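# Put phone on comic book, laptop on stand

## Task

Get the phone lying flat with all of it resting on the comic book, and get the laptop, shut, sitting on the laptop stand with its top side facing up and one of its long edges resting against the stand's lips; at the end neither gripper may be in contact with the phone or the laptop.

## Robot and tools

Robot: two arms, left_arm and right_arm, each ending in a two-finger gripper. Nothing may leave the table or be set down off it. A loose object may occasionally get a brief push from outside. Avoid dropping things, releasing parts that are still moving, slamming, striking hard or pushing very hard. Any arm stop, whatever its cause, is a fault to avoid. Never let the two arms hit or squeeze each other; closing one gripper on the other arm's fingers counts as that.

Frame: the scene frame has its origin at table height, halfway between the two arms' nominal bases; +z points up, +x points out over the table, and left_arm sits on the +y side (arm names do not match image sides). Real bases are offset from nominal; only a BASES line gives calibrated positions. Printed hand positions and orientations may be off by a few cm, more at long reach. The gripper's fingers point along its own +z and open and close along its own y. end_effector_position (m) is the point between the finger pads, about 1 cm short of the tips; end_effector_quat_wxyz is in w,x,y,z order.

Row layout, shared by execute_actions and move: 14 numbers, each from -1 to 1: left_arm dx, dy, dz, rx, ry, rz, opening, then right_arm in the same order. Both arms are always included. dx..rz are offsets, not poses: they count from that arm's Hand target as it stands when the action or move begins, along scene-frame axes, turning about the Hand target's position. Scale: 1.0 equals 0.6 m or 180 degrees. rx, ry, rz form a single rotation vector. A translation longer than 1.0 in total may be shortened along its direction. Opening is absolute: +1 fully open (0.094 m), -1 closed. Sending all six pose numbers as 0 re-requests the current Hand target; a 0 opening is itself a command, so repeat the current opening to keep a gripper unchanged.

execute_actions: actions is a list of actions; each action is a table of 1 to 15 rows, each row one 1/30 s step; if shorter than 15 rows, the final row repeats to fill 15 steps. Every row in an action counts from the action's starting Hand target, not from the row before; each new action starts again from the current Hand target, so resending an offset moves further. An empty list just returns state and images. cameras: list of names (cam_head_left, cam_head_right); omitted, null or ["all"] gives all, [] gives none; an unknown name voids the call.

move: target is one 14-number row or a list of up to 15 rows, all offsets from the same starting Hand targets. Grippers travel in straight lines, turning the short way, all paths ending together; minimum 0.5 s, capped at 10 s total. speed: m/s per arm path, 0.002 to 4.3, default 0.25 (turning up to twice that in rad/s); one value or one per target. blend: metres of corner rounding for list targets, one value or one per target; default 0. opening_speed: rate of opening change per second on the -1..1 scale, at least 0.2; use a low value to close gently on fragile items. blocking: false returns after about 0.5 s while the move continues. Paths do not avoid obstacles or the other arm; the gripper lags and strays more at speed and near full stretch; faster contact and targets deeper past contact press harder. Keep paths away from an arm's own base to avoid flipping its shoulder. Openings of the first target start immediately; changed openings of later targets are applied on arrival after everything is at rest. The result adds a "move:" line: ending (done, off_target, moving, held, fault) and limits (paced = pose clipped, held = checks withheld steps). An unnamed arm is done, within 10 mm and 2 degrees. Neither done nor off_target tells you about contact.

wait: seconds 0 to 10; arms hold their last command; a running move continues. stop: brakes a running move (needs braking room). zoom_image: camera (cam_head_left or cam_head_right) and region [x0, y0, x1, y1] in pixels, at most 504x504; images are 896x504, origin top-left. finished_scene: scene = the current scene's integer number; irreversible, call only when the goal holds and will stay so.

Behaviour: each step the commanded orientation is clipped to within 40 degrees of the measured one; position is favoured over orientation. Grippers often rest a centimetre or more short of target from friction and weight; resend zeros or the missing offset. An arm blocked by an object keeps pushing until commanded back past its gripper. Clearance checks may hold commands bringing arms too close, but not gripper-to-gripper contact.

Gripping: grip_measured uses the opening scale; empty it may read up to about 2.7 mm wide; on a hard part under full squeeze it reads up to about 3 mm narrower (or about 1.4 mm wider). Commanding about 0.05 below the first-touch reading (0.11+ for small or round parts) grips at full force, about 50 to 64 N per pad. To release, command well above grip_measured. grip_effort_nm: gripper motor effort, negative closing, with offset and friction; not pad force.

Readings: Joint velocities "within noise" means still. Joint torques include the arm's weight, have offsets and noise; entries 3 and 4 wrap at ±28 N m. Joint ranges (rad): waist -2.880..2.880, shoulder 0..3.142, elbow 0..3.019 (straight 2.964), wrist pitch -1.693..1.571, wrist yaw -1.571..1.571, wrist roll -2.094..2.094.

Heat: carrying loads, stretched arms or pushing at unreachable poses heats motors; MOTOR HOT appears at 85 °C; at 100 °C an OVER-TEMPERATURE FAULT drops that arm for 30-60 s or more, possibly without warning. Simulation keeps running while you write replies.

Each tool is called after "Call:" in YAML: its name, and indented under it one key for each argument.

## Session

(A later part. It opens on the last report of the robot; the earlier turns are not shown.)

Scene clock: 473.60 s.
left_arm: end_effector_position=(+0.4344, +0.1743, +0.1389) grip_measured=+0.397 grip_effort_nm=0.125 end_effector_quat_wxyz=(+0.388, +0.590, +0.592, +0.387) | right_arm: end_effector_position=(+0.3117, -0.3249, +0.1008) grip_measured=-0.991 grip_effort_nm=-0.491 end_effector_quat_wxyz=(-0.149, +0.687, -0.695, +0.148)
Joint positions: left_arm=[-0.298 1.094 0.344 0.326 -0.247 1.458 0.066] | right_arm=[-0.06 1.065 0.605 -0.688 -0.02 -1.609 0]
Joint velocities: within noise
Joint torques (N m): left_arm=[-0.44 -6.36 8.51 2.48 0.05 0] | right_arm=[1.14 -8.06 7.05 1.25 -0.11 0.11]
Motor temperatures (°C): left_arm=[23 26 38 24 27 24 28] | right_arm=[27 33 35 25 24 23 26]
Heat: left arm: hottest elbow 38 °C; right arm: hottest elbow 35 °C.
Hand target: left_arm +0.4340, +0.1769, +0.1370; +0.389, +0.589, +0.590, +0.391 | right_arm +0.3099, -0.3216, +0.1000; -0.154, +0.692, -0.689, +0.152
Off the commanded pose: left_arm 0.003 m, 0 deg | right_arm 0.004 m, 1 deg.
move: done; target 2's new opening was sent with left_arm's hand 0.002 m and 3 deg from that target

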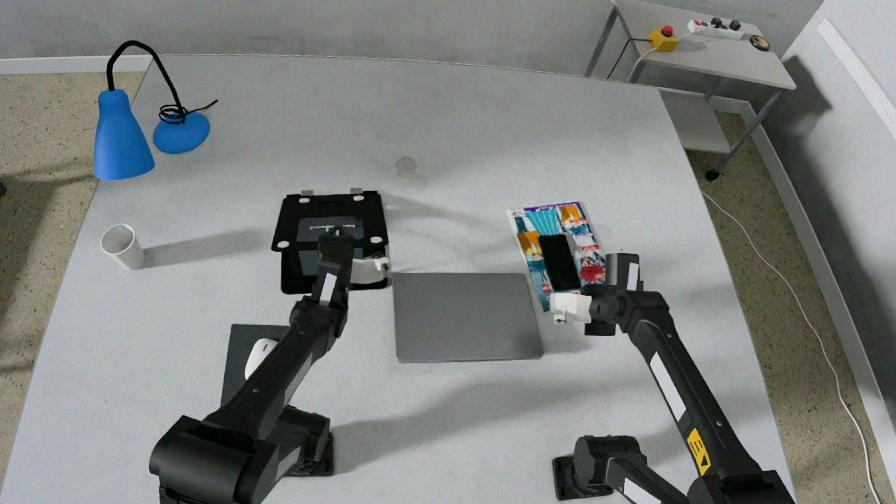

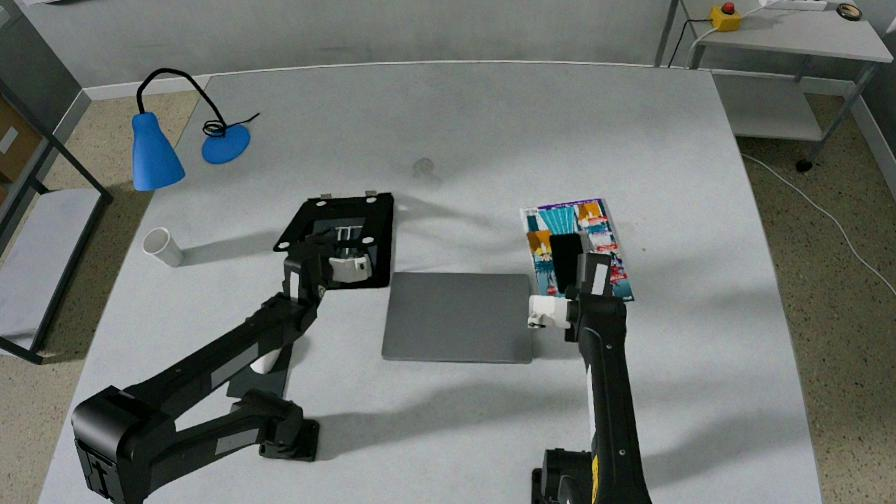

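Call:
move:
  target:
    - [-0.18,0,0.08,0,0,0,0.4, 0,0,0,0,0,0,-1]
    - [-0.18,-0.05,0.15,-0.289,0.289,0.437,-1, 0.025,0,-0.117,0,0,0,-1]
  speed: 0.2
  blend: [0.02,0]

Call:
zoom_image:
  camera: "cam_head_left"
  region: [500, 240, 660, 380]

Call:
zoom_image:
  camera: "cam_head_right"
  region: [480, 240, 640, 380]

Scene clock: 488.13 s.
left_arm: end_effector_position=(+0.3059, +0.1497, +0.2034) grip_measured=-0.979 grip_effort_nm=-0.926 end_effector_quat_wxyz=(-0.024, +0.011, +1.000, +0.009) | right_arm: end_effector_position=(+0.3289, -0.3258, +0.0396) grip_measured=-0.991 grip_effort_nm=-0.491 end_effector_quat_wxyz=(-0.158, +0.685, -0.693, +0.159)
Joint positions: left_arm=[-0.354 1.139 0.997 -1.48 -0.002 -0.303 0.001] | right_arm=[-0.06 1.237 0.524 -0.407 -0.02 -1.609 0]
Joint velocities: within noise
Joint torques (N m): left_arm=[-0.85 -7.06 16.68 -0.18 0.08 -0.06] | right_arm=[1.26 -6.89 6.01 1.31 -0.08 0.13]
Motor temperatures (°C): left_arm=[23 26 39 24 27 24 28] | right_arm=[27 33 35 25 24 23 26]
Heat: left arm: hottest elbow 39 °C; right arm: hottest elbow 35 °C.
Hand target: left_arm +0.3260, +0.1468, +0.2270; -0.001, +0.000, +1.000, +0.000 | right_arm +0.3248, -0.3216, +0.0298; -0.154, +0.692, -0.689, +0.152
Off the commanded pose: left_arm 0.031 m, 3 deg | right_arm 0.011 m, 1 deg.
move: off_target (left_arm, right_arm); target 2's new opening was sent with left_arm's hand 0.031 m and 3 deg from that target

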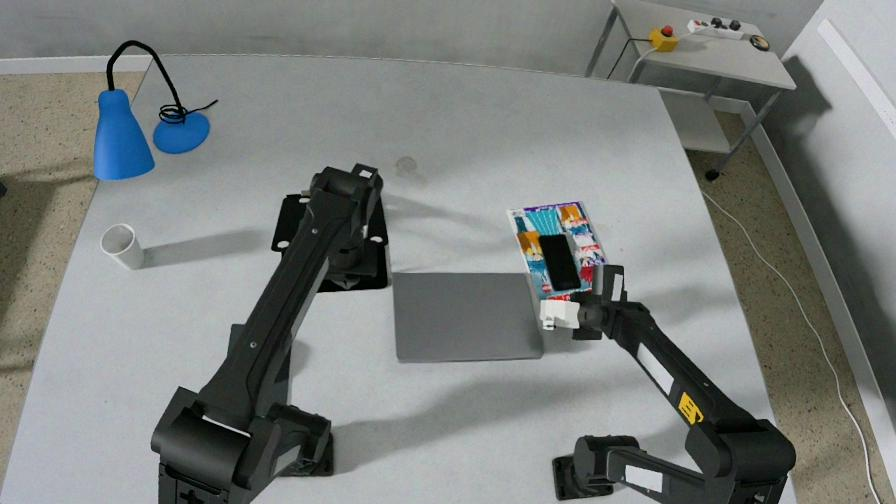

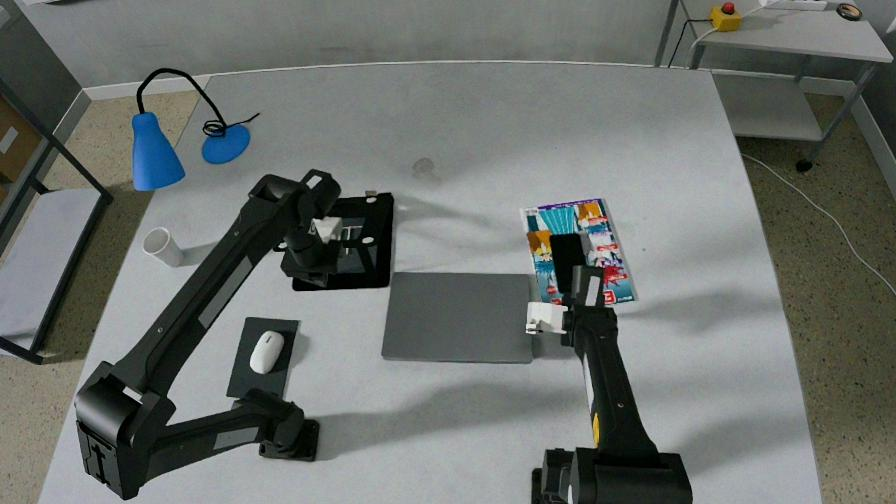

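Scaled by 3.150.

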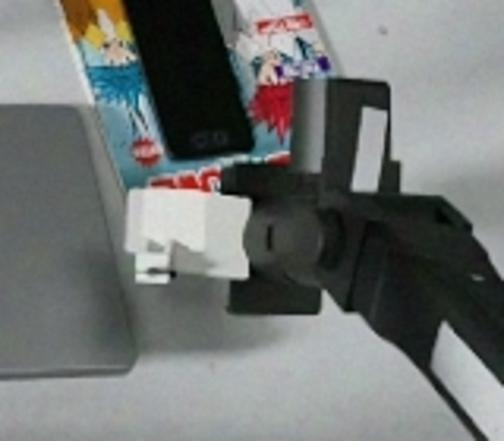

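Scaled by 3.150.

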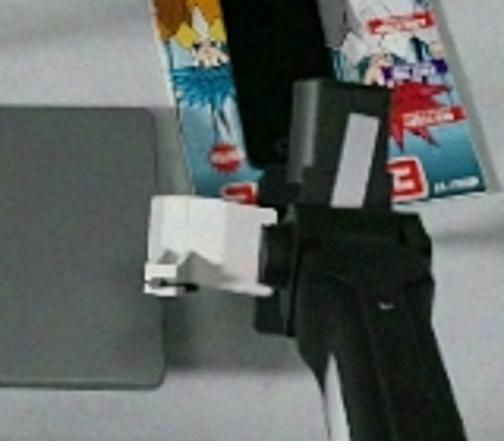

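Call:
move:
  target:
    - [0,0.02,-0.1,0.109,-0.109,-0.491,-1, 0,0,0,0,0,0,-1]
    - [0,-0.03,-0.325,0.109,-0.109,-0.491,-1, 0,0,0,0,0,0,-1]
  speed: 0.2
  blend: [0.03,0]

Call:
zoom_image:
  camera: "cam_head_left"
  region: [320, 240, 620, 390]

Call:
zoom_image:
  camera: "cam_head_right"
  region: [320, 240, 620, 390]

Scene clock: 499.27 s.
left_arm: end_effector_position=(+0.3270, +0.1331, +0.0355) grip_measured=-0.981 grip_effort_nm=-0.994 end_effector_quat_wxyz=(+0.150, +0.688, +0.693, +0.154) | right_arm: end_effector_position=(+0.3289, -0.3258, +0.0396) grip_measured=-0.991 grip_effort_nm=-0.486 end_effector_quat_wxyz=(-0.158, +0.685, -0.693, +0.159)
Joint positions: left_arm=[-0.486 1.146 0.454 -0.488 -0.193 1.145 0.001] | right_arm=[-0.06 1.237 0.524 -0.407 -0.02 -1.609 0]
Joint velocities: within noise
Joint torques (N m): left_arm=[-2.9 -5.71 8.36 1.66 -0.21 -0.1] | right_arm=[1.2 -6.89 6.01 1.29 -0.08 0.13]
Motor temperatures (°C): left_arm=[23 26 39 24 27 24 28] | right_arm=[27 33 35 25 24 23 26]
Heat: left arm: hottest elbow 39 °C; right arm: hottest elbow 35 °C.
Hand target: left_arm +0.3260, +0.1290, +0.0320; +0.152, +0.690, +0.691, +0.154 | right_arm +0.3248, -0.3216, +0.0297; -0.153, +0.692, -0.689, +0.152
Off the commanded pose: left_arm 0.006 m, 0 deg | right_arm 0.011 m, 1 deg.
move: off_target (right_arm)

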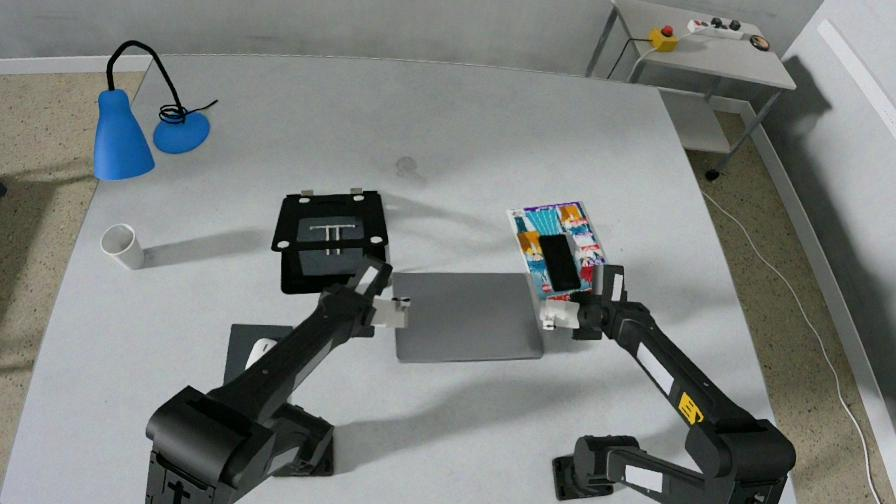

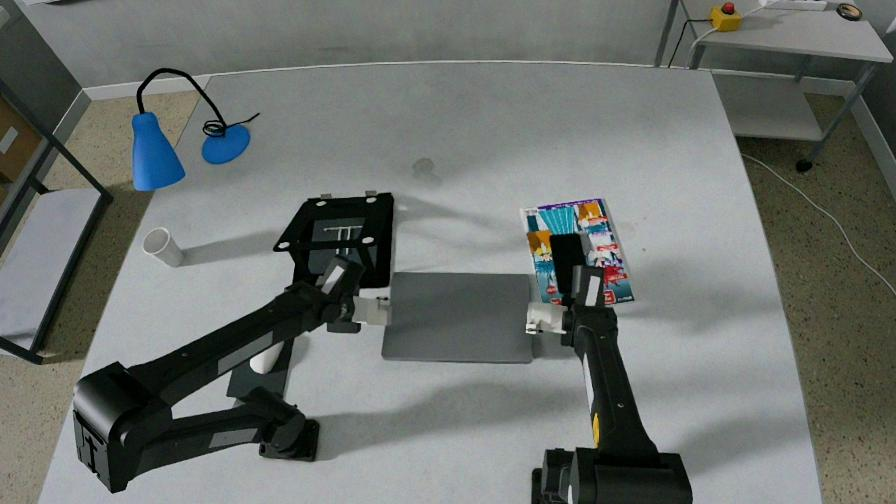

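Scaled by 1.680.

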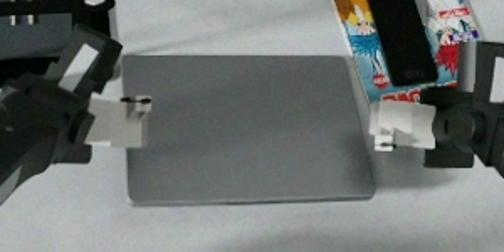

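Scaled by 1.680.

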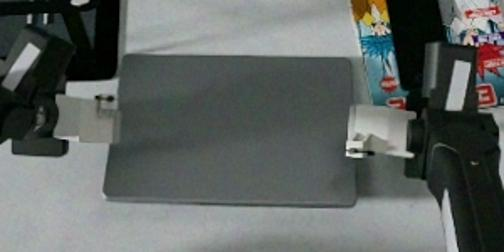

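Call:
move:
  target:
    - [0,-0.05,-0.02,0,0,0,-1, 0,0.05,-0.03,0,0,0,-1]
    - [0,-0.08,-0.02,0,0,0,-1, 0,0.1,-0.03,0,0,0,-1]
  speed: 0.08

Call:
zoom_image:
  camera: "cam_head_left"
  region: [320, 240, 620, 390]

Call:
zoom_image:
  camera: "cam_head_right"
  region: [320, 240, 620, 390]

Scene clock: 505.53 s.
left_arm: end_effector_position=(+0.3114, +0.0970, +0.0120) grip_measured=-0.981 grip_effort_nm=-0.994 end_effector_quat_wxyz=(+0.138, +0.687, +0.697, +0.151) | right_arm: end_effector_position=(+0.3253, -0.2650, +0.0176) grip_measured=-0.991 grip_effort_nm=-0.491 end_effector_quat_wxyz=(-0.155, +0.691, -0.689, +0.155)
Joint positions: left_arm=[-0.64 1.25 0.458 -0.447 -0.248 0.987 0.001] | right_arm=[0.152 1.3 0.502 -0.335 0.066 -1.43 0]
Joint velocities: within noise
Joint torques (N m): left_arm=[-2.9 -6.12 12.04 1.24 -0.31 -0.01] | right_arm=[1.32 -7.41 6.27 1.28 0.08 0.23]
Motor temperatures (°C): left_arm=[23 25 38 24 27 24 29] | right_arm=[27 33 35 25 24 23 26]
Heat: left arm: hottest elbow 38 °C; right arm: hottest elbow 35 °C.
Hand target: left_arm +0.3261, +0.0808, +0.0200; +0.152, +0.690, +0.691, +0.154 | right_arm +0.3249, -0.2616, +0.0118; -0.154, +0.692, -0.689, +0.152
Off the commanded pose: left_arm 0.023 m, 2 deg | right_arm 0.007 m, 0 deg.
move: off_target (left_arm)

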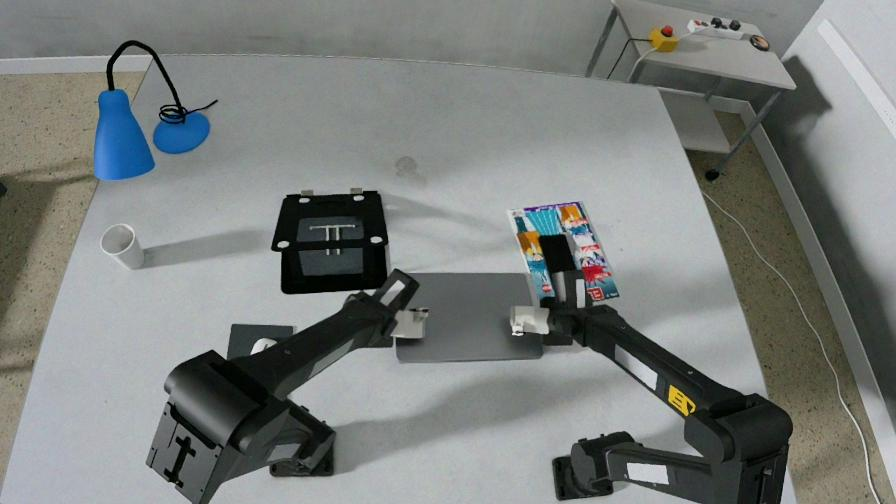

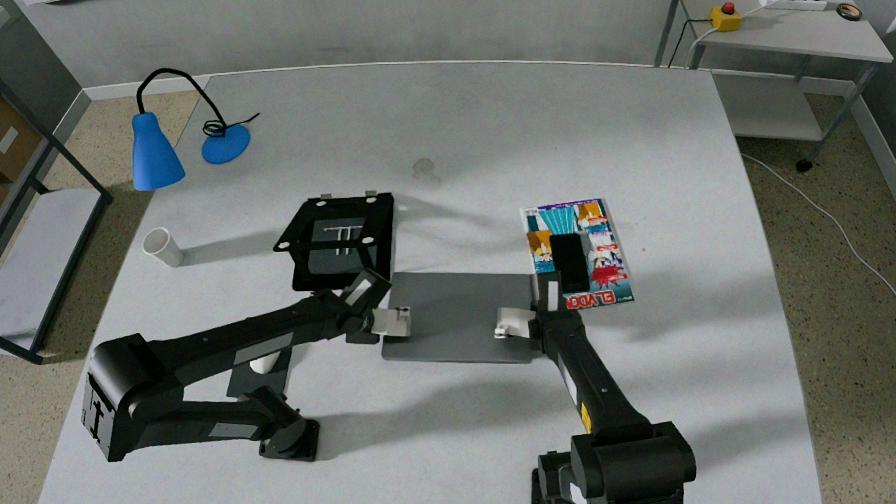

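Scaled by 1.680.

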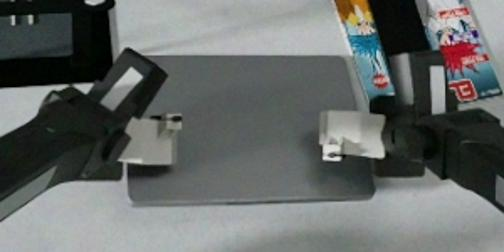

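Scaled by 1.680.

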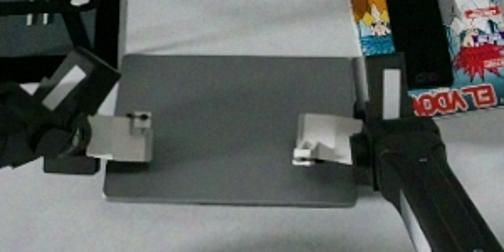

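Call:
move:
  target: [0.025,0,0.02,0,0,0,-1, 0,0.05,0.01,0,0,0,-1]
  speed: 0.06

Call:
zoom_image:
  camera: "cam_head_left"
  region: [360, 240, 600, 390]

Call:
zoom_image:
  camera: "cam_head_right"
  region: [340, 240, 580, 390]

Scene clock: 510.97 s.
left_arm: end_effector_position=(+0.3184, +0.0923, +0.0166) grip_measured=-0.981 grip_effort_nm=-0.999 end_effector_quat_wxyz=(+0.136, +0.694, +0.690, +0.151) | right_arm: end_effector_position=(+0.3205, -0.2480, +0.0174) grip_measured=-0.991 grip_effort_nm=-0.486 end_effector_quat_wxyz=(-0.148, +0.682, -0.697, +0.163)
Joint positions: left_arm=[-0.639 1.262 0.485 -0.463 -0.247 1.008 0.001] | right_arm=[0.231 1.3 0.502 -0.345 0.126 -1.341 0]
Joint velocities: within noise
Joint torques (N m): left_arm=[-0.5 -6.42 13.64 0.61 0.01 0.14] | right_arm=[2.9 -7.41 7.99 0.51 -0.51 0.32]
Motor temperatures (°C): left_arm=[23 25 38 24 27 24 29] | right_arm=[27 33 35 25 24 23 26]
Heat: left arm: hottest elbow 38 °C; right arm: hottest elbow 35 °C.
Hand target: left_arm +0.3410, +0.0809, +0.0319; +0.152, +0.690, +0.691, +0.154 | right_arm +0.3249, -0.2316, +0.0178; -0.153, +0.692, -0.689, +0.152
Off the commanded pose: left_arm 0.030 m, 2 deg | right_arm 0.017 m, 2 deg.
move: off_target (left_arm, right_arm)

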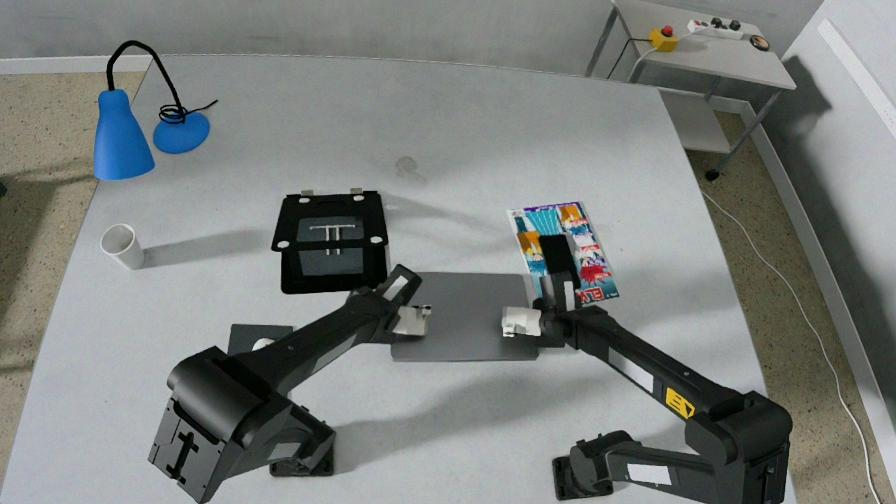

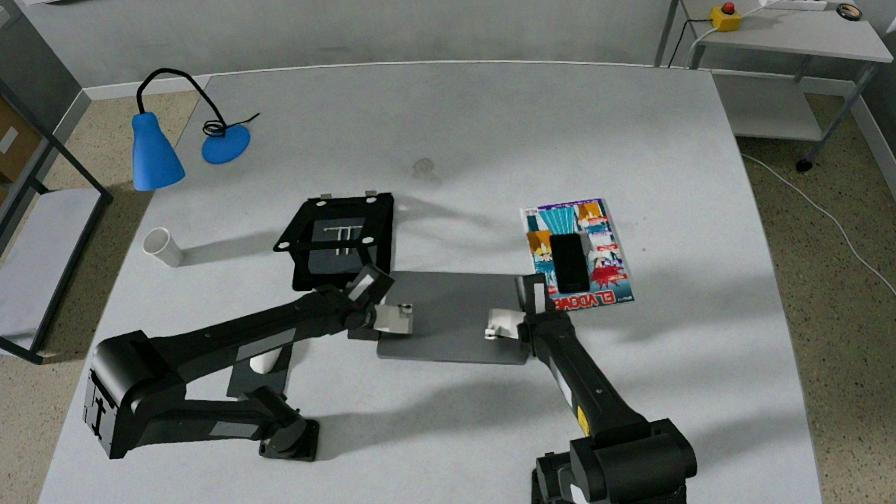

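Scaled by 2.100.

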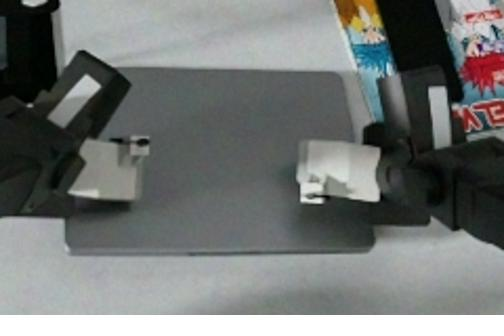

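Scaled by 2.100.

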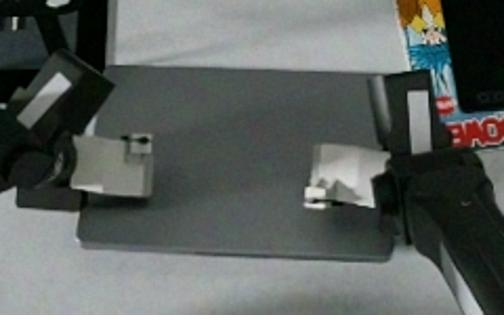

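Call:
move:
  target: [-0.015,-0.06,0,0,0,0,-1, 0.005,0.06,0,0,0,0,-1]
  speed: 0.05
  cameras: ["cam_head_left"]

Scene clock: 514.87 s.
left_arm: end_effector_position=(+0.3159, +0.0946, +0.0174) grip_measured=-0.981 grip_effort_nm=-0.984 end_effector_quat_wxyz=(+0.114, +0.674, +0.709, +0.173) | right_arm: end_effector_position=(+0.3171, -0.2450, +0.0179) grip_measured=-0.991 grip_effort_nm=-0.481 end_effector_quat_wxyz=(-0.127, +0.661, -0.716, +0.185)
Joint positions: left_arm=[-0.673 1.282 0.507 -0.518 -0.316 0.92 0.001] | right_arm=[0.285 1.306 0.509 -0.372 0.216 -1.246 0]
Joint velocities: within noise
Joint torques (N m): left_arm=[-6.77 -5.89 15.01 1.18 1.19 -0.12] | right_arm=[6.53 -5.89 9.76 0.65 -2.07 0.27]
Motor temperatures (°C): left_arm=[23 25 38 24 27 24 29] | right_arm=[27 33 35 25 24 23 26]
Heat: left arm: hottest elbow 38 °C; right arm: hottest elbow 35 °C.
Hand target: left_arm +0.3321, +0.0449, +0.0320; +0.152, +0.690, +0.691, +0.154 | right_arm +0.3278, -0.1955, +0.0178; -0.154, +0.692, -0.689, +0.152
Off the commanded pose: left_arm 0.054 m, 6 deg | right_arm 0.051 m, 7 deg.
move: off_target (left_arm, right_arm)
Images, in order (width x height): cam_head_left 896x504.

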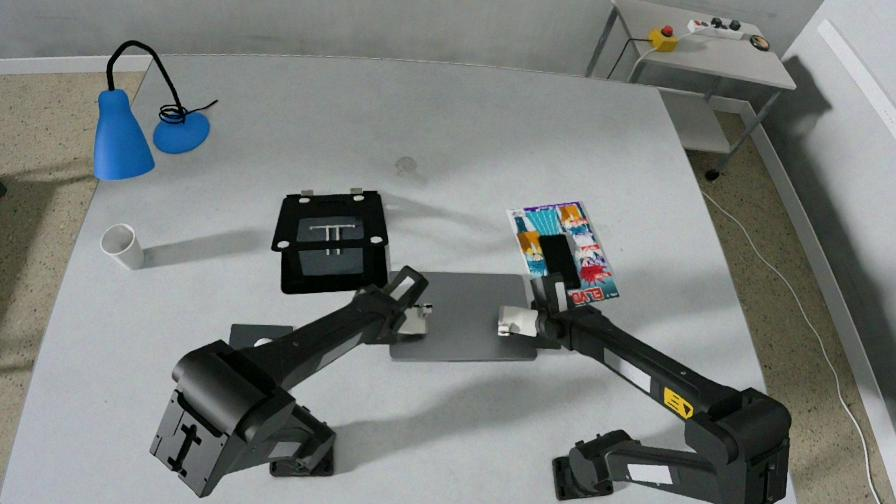

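Call:
move:
  target: [0,-0.025,0.13,0,0,0,-1, 0,0.025,0.13,0,0,0,-1]
  speed: 0.06

Call:
zoom_image:
  camera: "cam_head_left"
  region: [340, 230, 640, 400]

Call:
zoom_image:
  camera: "cam_head_right"
  region: [320, 230, 620, 400]

Scene clock: 520.80 s.
left_arm: end_effector_position=(+0.3149, +0.0521, +0.0792) grip_measured=-0.981 grip_effort_nm=-0.984 end_effector_quat_wxyz=(+0.116, +0.695, +0.693, +0.152) | right_arm: end_effector_position=(+0.3081, -0.1937, +0.0696) grip_measured=-0.991 grip_effort_nm=-0.476 end_effector_quat_wxyz=(-0.126, +0.696, -0.692, +0.142)
Joint positions: left_arm=[-0.763 1.211 0.664 -0.767 -0.291 0.878 0.001] | right_arm=[0.408 1.216 0.633 -0.642 0.17 -1.193 0]
Joint velocities: within noise
Joint torques (N m): left_arm=[-2.2 -9.58 15.31 0.25 -0.22 -0.07] | right_arm=[1.32 -9.99 11.54 0.31 0.14 0.23]
Motor temperatures (°C): left_arm=[23 25 39 24 27 24 29] | right_arm=[27 33 36 25 26 23 26]
Heat: left arm: hottest elbow 39 °C; right arm: hottest elbow 36 °C.
Hand target: left_arm +0.3320, +0.0299, +0.1099; +0.152, +0.690, +0.691, +0.154 | right_arm +0.3278, -0.1806, +0.0958; -0.153, +0.692, -0.689, +0.152
Off the commanded pose: left_arm 0.042 m, 4 deg | right_arm 0.035 m, 3 deg.
move: off_target (left_arm, right_arm)

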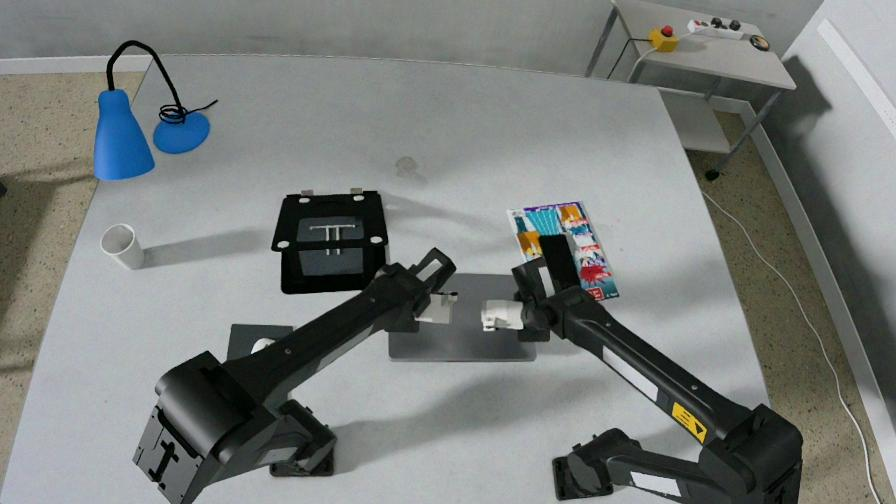

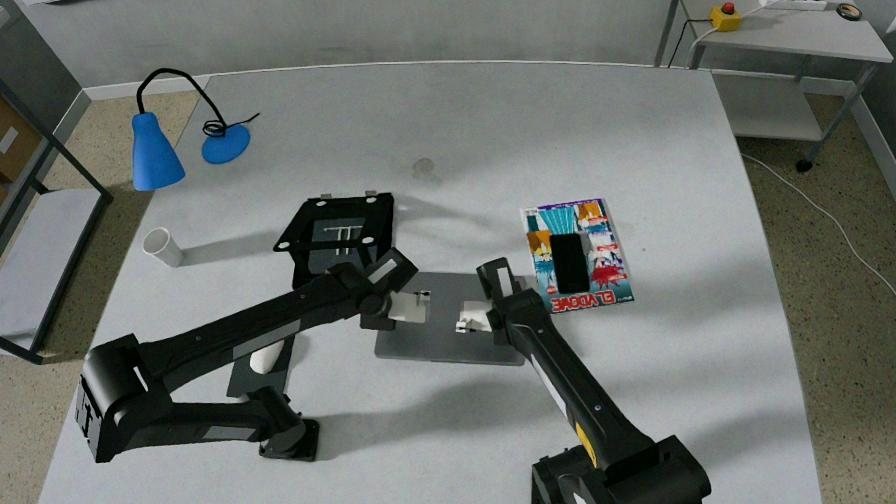

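Scaled by 1.680.

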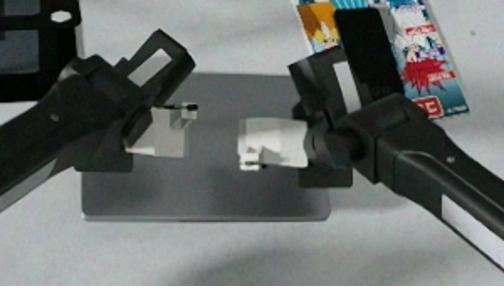

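Scaled by 1.680.

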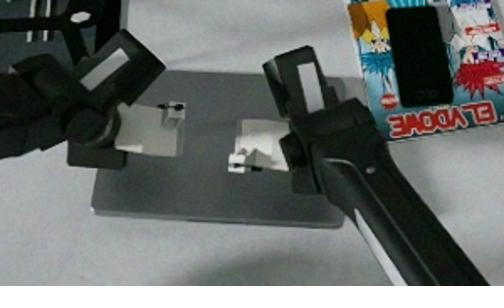

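Call:
move:
  target:
    - [-0.01,0.16,0.02,0,0,0,-1, 0,-0.2,0.1,0.1,0.06,-0.12,-1]
    - [-0.01,0.142,-0.125,0,0,0,-1, -0.03,-0.3,0.03,0.435,0.277,-0.52,0.3]
  speed: 0.2
  blend: [0.03,0]

Call:
zoom_image:
  camera: "cam_head_left"
  region: [480, 240, 660, 390]

Call:
zoom_image:
  camera: "cam_head_right"
  region: [470, 240, 650, 390]

Scene clock: 579.87 s.
left_arm: end_effector_position=(+0.3290, +0.1185, +0.0402) grip_measured=-0.981 grip_effort_nm=-0.979 end_effector_quat_wxyz=(+0.152, +0.688, +0.693, +0.155) | right_arm: end_effector_position=(+0.3131, -0.3582, +0.1229) grip_measured=+0.298 grip_effort_nm=0.071 end_effector_quat_wxyz=(+0.109, +0.182, +0.869, +0.447)
Joint positions: left_arm=[-0.534 1.161 0.48 -0.504 -0.211 1.099 0.001] | right_arm=[-0.562 1.418 0.804 -1.114 -0.948 -0.225 0.061]
Joint velocities: within noise
Joint torques (N m): left_arm=[-2.9 -5.95 8.01 1.69 -0.2 -0.12] | right_arm=[-0.38 -9.64 5.68 0.23 -0.54 0.16]
Motor temperatures (°C): left_arm=[23 26 41 24 27 24 29] | right_arm=[27 33 43 25 24 23 26]
Heat: left arm: hottest elbow 41 °C; right arm: hottest elbow 43 °C.
Hand target: left_arm +0.3260, +0.1151, +0.0349; +0.152, +0.690, +0.691, +0.154 | right_arm +0.3098, -0.3605, +0.1138; +0.101, +0.195, +0.865, +0.451
Off the commanded pose: left_arm 0.007 m, 0 deg | right_arm 0.010 m, 2 deg.
move: done

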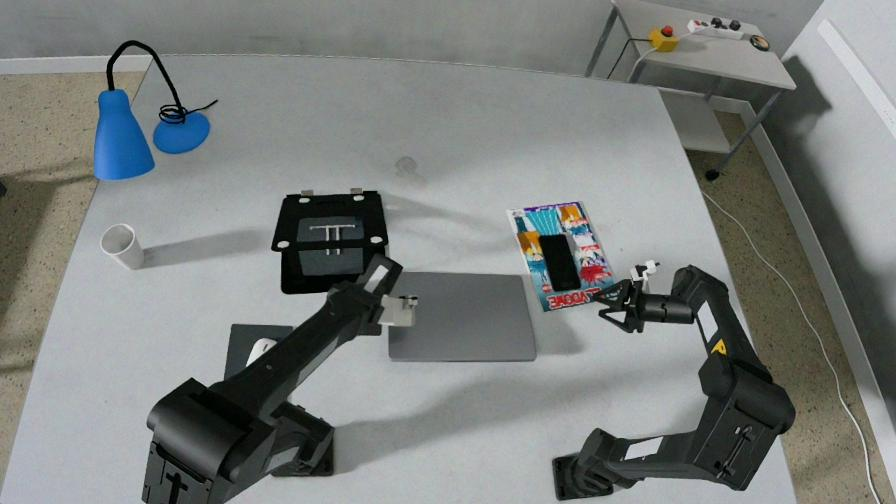

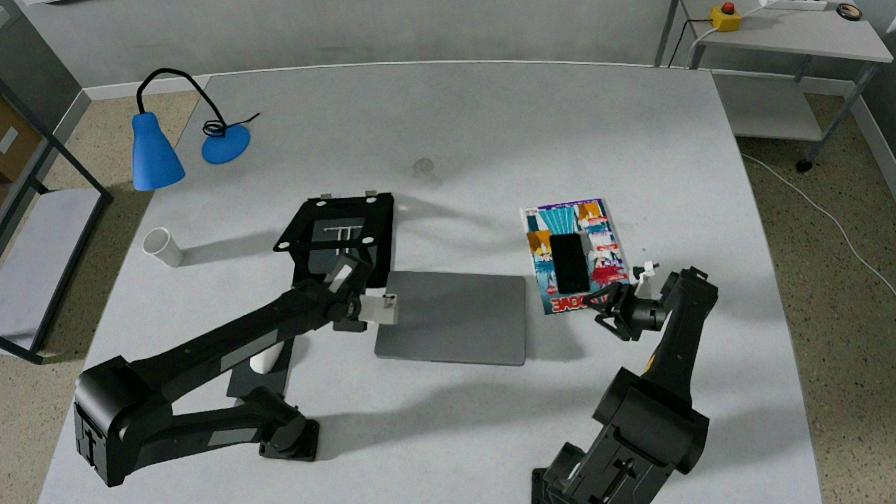

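Scaled by 2.800.

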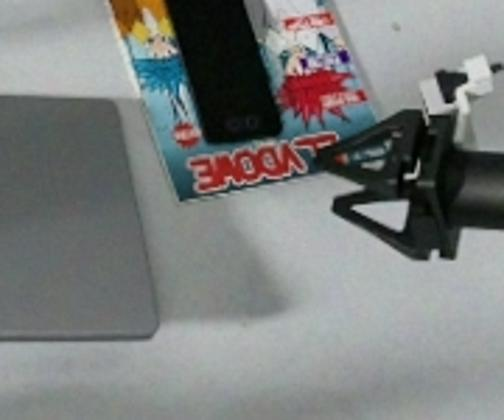

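Scaled by 2.800.

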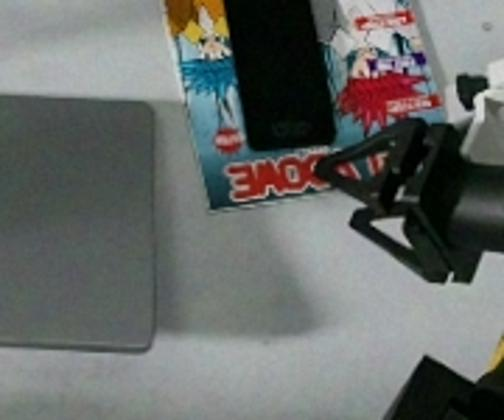

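Call:
move:
  target:
    - [0,0,0,0,0,0,-1, 0.008,0.08,-0.07,0,0,0,0.3]
    - [0,0,0,0,0,0,-1, 0.008,0.117,-0.14,0,0,0,0.3]
  speed: 0.1

Call:
zoom_image:
  camera: "cam_head_left"
  region: [500, 250, 640, 370]

Call:
zoom_image:
  camera: "cam_head_right"
  region: [500, 250, 640, 370]

Scene clock: 589.43 s.
left_arm: end_effector_position=(+0.3290, +0.1185, +0.0402) grip_measured=-0.981 grip_effort_nm=-0.979 end_effector_quat_wxyz=(+0.152, +0.688, +0.693, +0.155) | right_arm: end_effector_position=(+0.3196, -0.2967, +0.0387) grip_measured=+0.299 grip_effort_nm=0.066 end_effector_quat_wxyz=(+0.114, +0.192, +0.865, +0.450)
Joint positions: left_arm=[-0.534 1.161 0.48 -0.504 -0.211 1.099 0.001] | right_arm=[-0.383 1.504 0.589 -0.527 -0.959 0.127 0.061]
Joint velocities: within noise
Joint torques (N m): left_arm=[-3.19 -5.54 8.28 1.52 -0.21 -0.1] | right_arm=[1.44 -9.35 4.4 0.83 -0.4 0.19]
Motor temperatures (°C): left_arm=[23 25 39 24 27 24 29] | right_arm=[27 33 41 25 24 23 26]
Heat: left arm: hottest elbow 39 °C; right arm: hottest elbow 41 °C.
Hand target: left_arm +0.3260, +0.1152, +0.0349; +0.152, +0.690, +0.691, +0.154 | right_arm +0.3147, -0.2904, +0.0299; +0.101, +0.195, +0.865, +0.451
Off the commanded pose: left_arm 0.007 m, 0 deg | right_arm 0.012 m, 2 deg.
move: off_target (right_arm)

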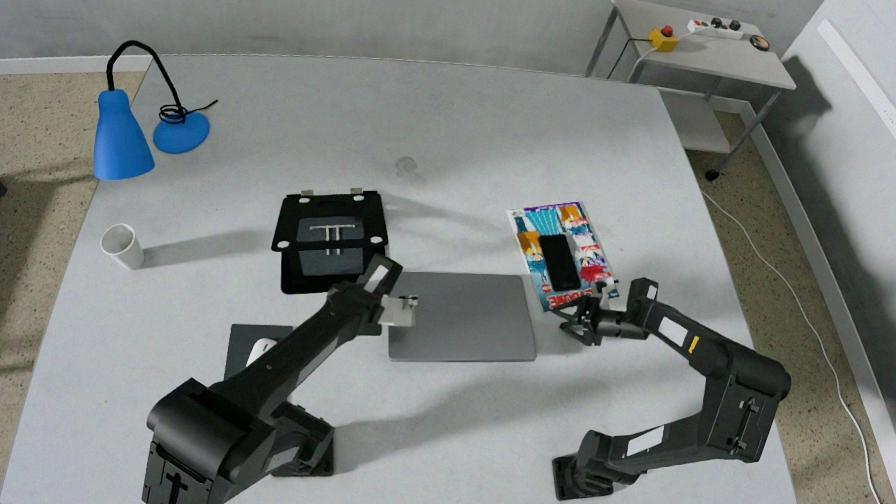

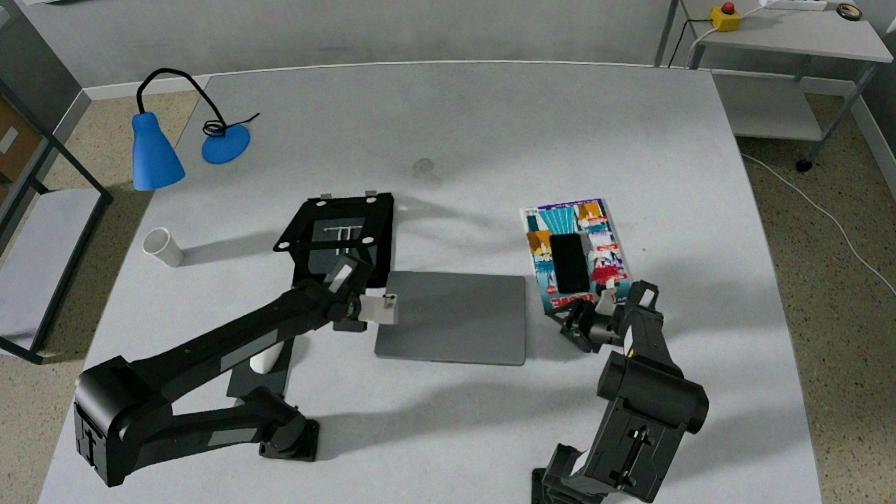

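Scaled by 3.600.

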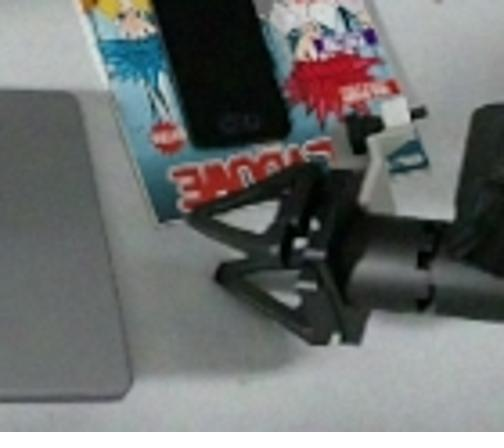

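Scaled by 3.600.

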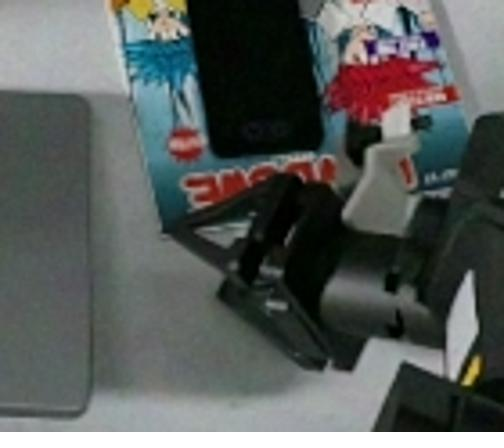

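Call:
move:
  target:
    - [0,0,0,0,0,0,-1, 0.03,0.015,-0.022,0,0,0,0.3]
    - [0,0,0,0,0,0,-1, 0.03,0.07,-0.026,0,0,0,0.3]
  speed: 0.06

Call:
zoom_image:
  camera: "cam_head_left"
  region: [500, 250, 640, 370]

Call:
zoom_image:
  camera: "cam_head_right"
  region: [490, 250, 630, 370]

Scene clock: 596.07 s.
left_arm: end_effector_position=(+0.3290, +0.1185, +0.0402) grip_measured=-0.981 grip_effort_nm=-0.979 end_effector_quat_wxyz=(+0.152, +0.688, +0.693, +0.155) | right_arm: end_effector_position=(+0.3489, -0.2606, +0.0350) grip_measured=+0.299 grip_effort_nm=0.066 end_effector_quat_wxyz=(+0.130, +0.189, +0.860, +0.457)
Joint positions: left_arm=[-0.534 1.161 0.48 -0.504 -0.211 1.099 0.001] | right_arm=[-0.25 1.53 0.57 -0.252 -0.944 0.372 0.061]
Joint velocities: within noise
Joint torques (N m): left_arm=[-2.96 -6.48 8.16 1.63 -0.2 -0.11] | right_arm=[2.26 -9 3.1 0.9 0.21 0.18]
Motor temperatures (°C): left_arm=[23 25 39 24 27 24 29] | right_arm=[27 33 40 25 24 23 26]
Heat: left arm: hottest elbow 39 °C; right arm: hottest elbow 40 °C.
Hand target: left_arm +0.3260, +0.1152, +0.0349; +0.152, +0.690, +0.691, +0.154 | right_arm +0.3327, -0.2485, +0.0143; +0.101, +0.195, +0.865, +0.451
Off the commanded pose: left_arm 0.007 m, 0 deg | right_arm 0.029 m, 3 deg.
move: off_target (right_arm)

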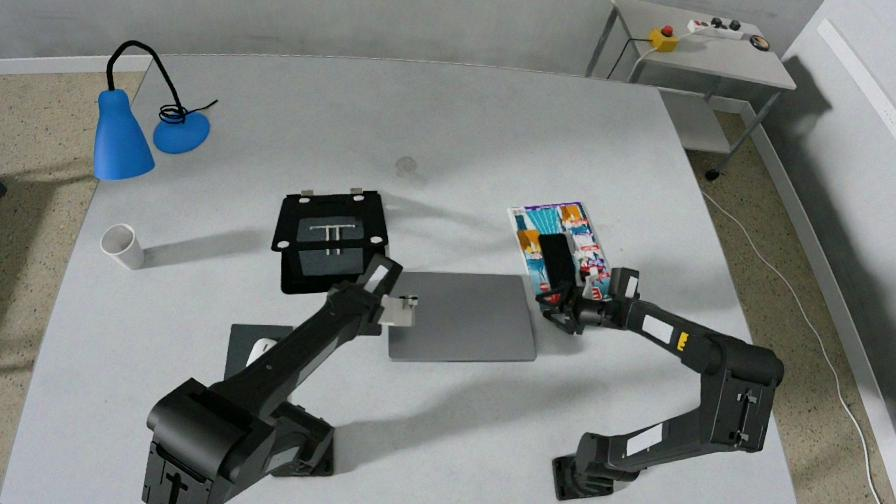

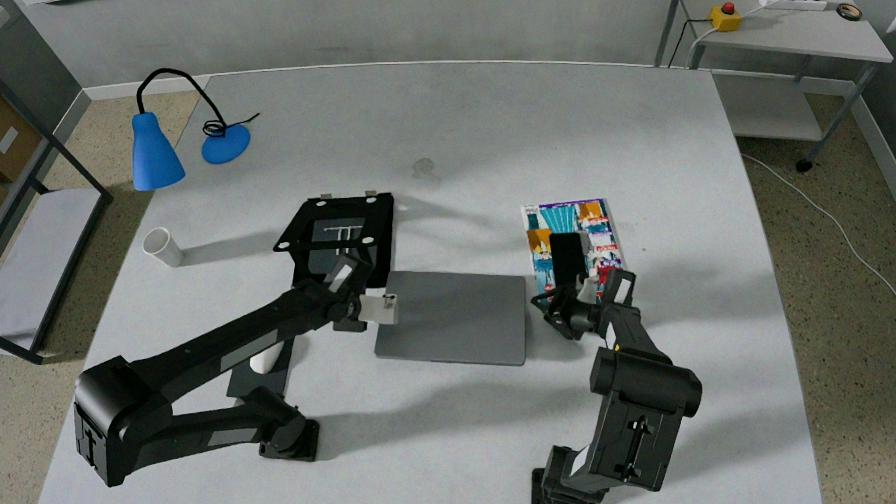

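Scaled by 3.600.

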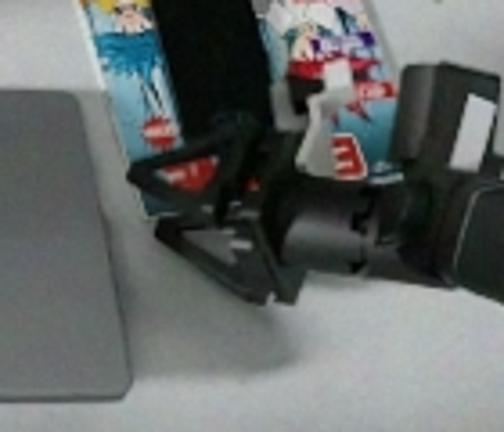

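Scaled by 3.600.

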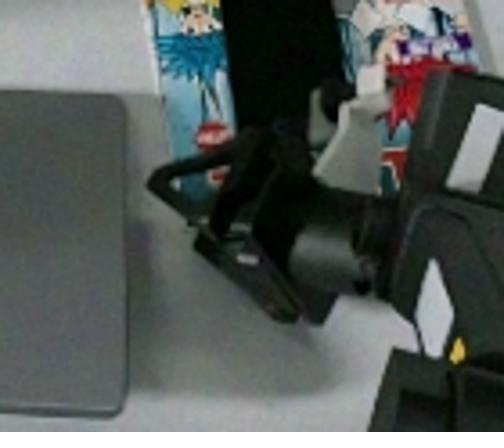

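Call:
move:
  target:
    - [0,0,0,0,0,0,-1, -0.06,-0.01,0.02,0,0,0,0.3]
    - [0,0,0,0,0,0,-1, -0.06,0.05,0.01,0,0,0,0.3]
  speed: 0.06

Call:
zoom_image:
  camera: "cam_head_left"
  region: [500, 250, 640, 370]

Call:
zoom_image:
  camera: "cam_head_right"
  region: [490, 250, 630, 370]

Scene clock: 601.63 s.
left_arm: end_effector_position=(+0.3290, +0.1185, +0.0402) grip_measured=-0.981 grip_effort_nm=-0.984 end_effector_quat_wxyz=(+0.152, +0.688, +0.693, +0.155) | right_arm: end_effector_position=(+0.3129, -0.2266, +0.0351) grip_measured=+0.299 grip_effort_nm=0.066 end_effector_quat_wxyz=(+0.124, +0.188, +0.861, +0.457)
Joint positions: left_arm=[-0.534 1.161 0.48 -0.504 -0.211 1.099 0.001] | right_arm=[-0.163 1.43 0.445 -0.139 -0.912 0.495 0.061]
Joint velocities: within noise
Joint torques (N m): left_arm=[-2.9 -6.12 8.08 1.43 -0.18 -0.04] | right_arm=[1.96 -8.35 3.07 0.87 0.11 0.15]
Motor temperatures (°C): left_arm=[23 25 38 24 27 24 29] | right_arm=[27 33 39 25 24 23 25]
Heat: left arm: hottest elbow 38 °C; right arm: hottest elbow 39 °C.
Hand target: left_arm +0.3260, +0.1152, +0.0349; +0.152, +0.690, +0.691, +0.154 | right_arm +0.2967, -0.2184, +0.0202; +0.101, +0.195, +0.865, +0.451
Off the commanded pose: left_arm 0.007 m, 0 deg | right_arm 0.023 m, 3 deg.
move: off_target (right_arm)

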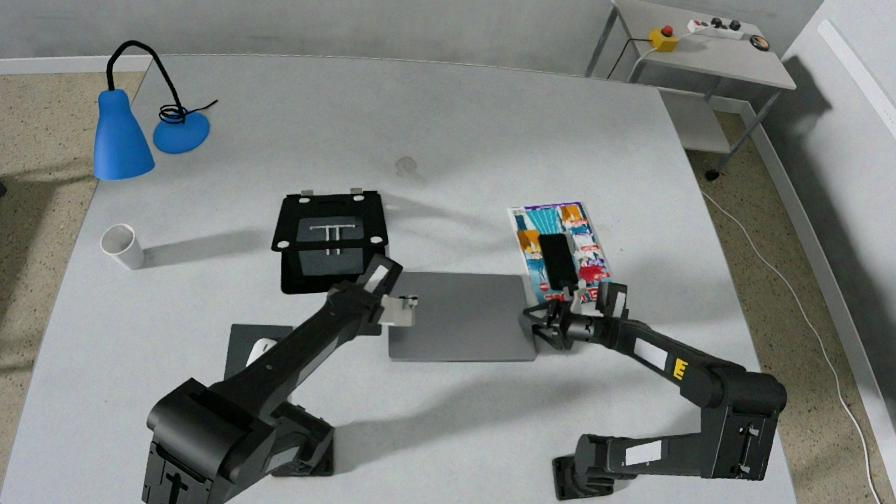

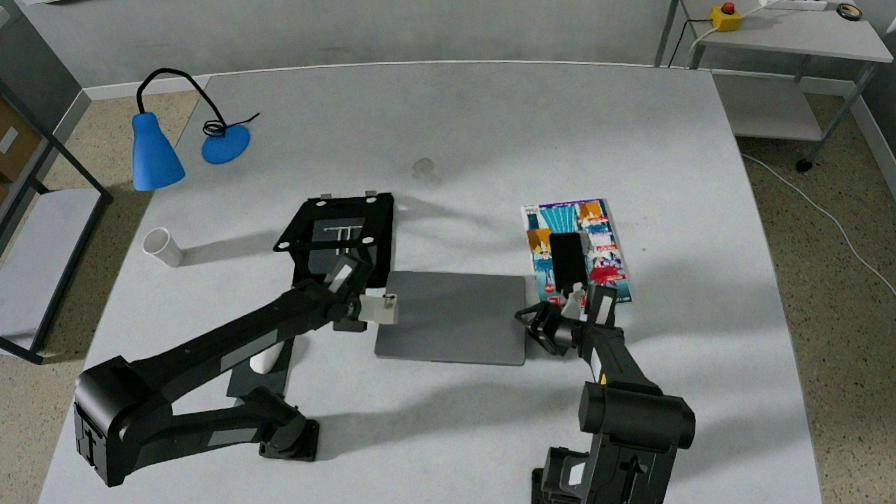

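Scaled by 3.600.

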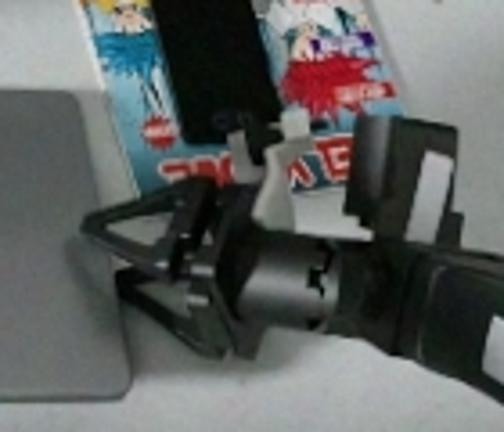

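Scaled by 3.600.

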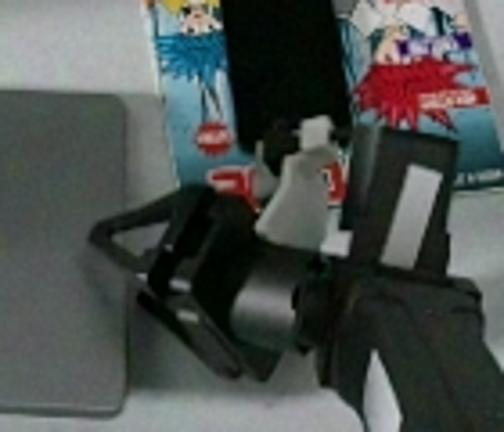

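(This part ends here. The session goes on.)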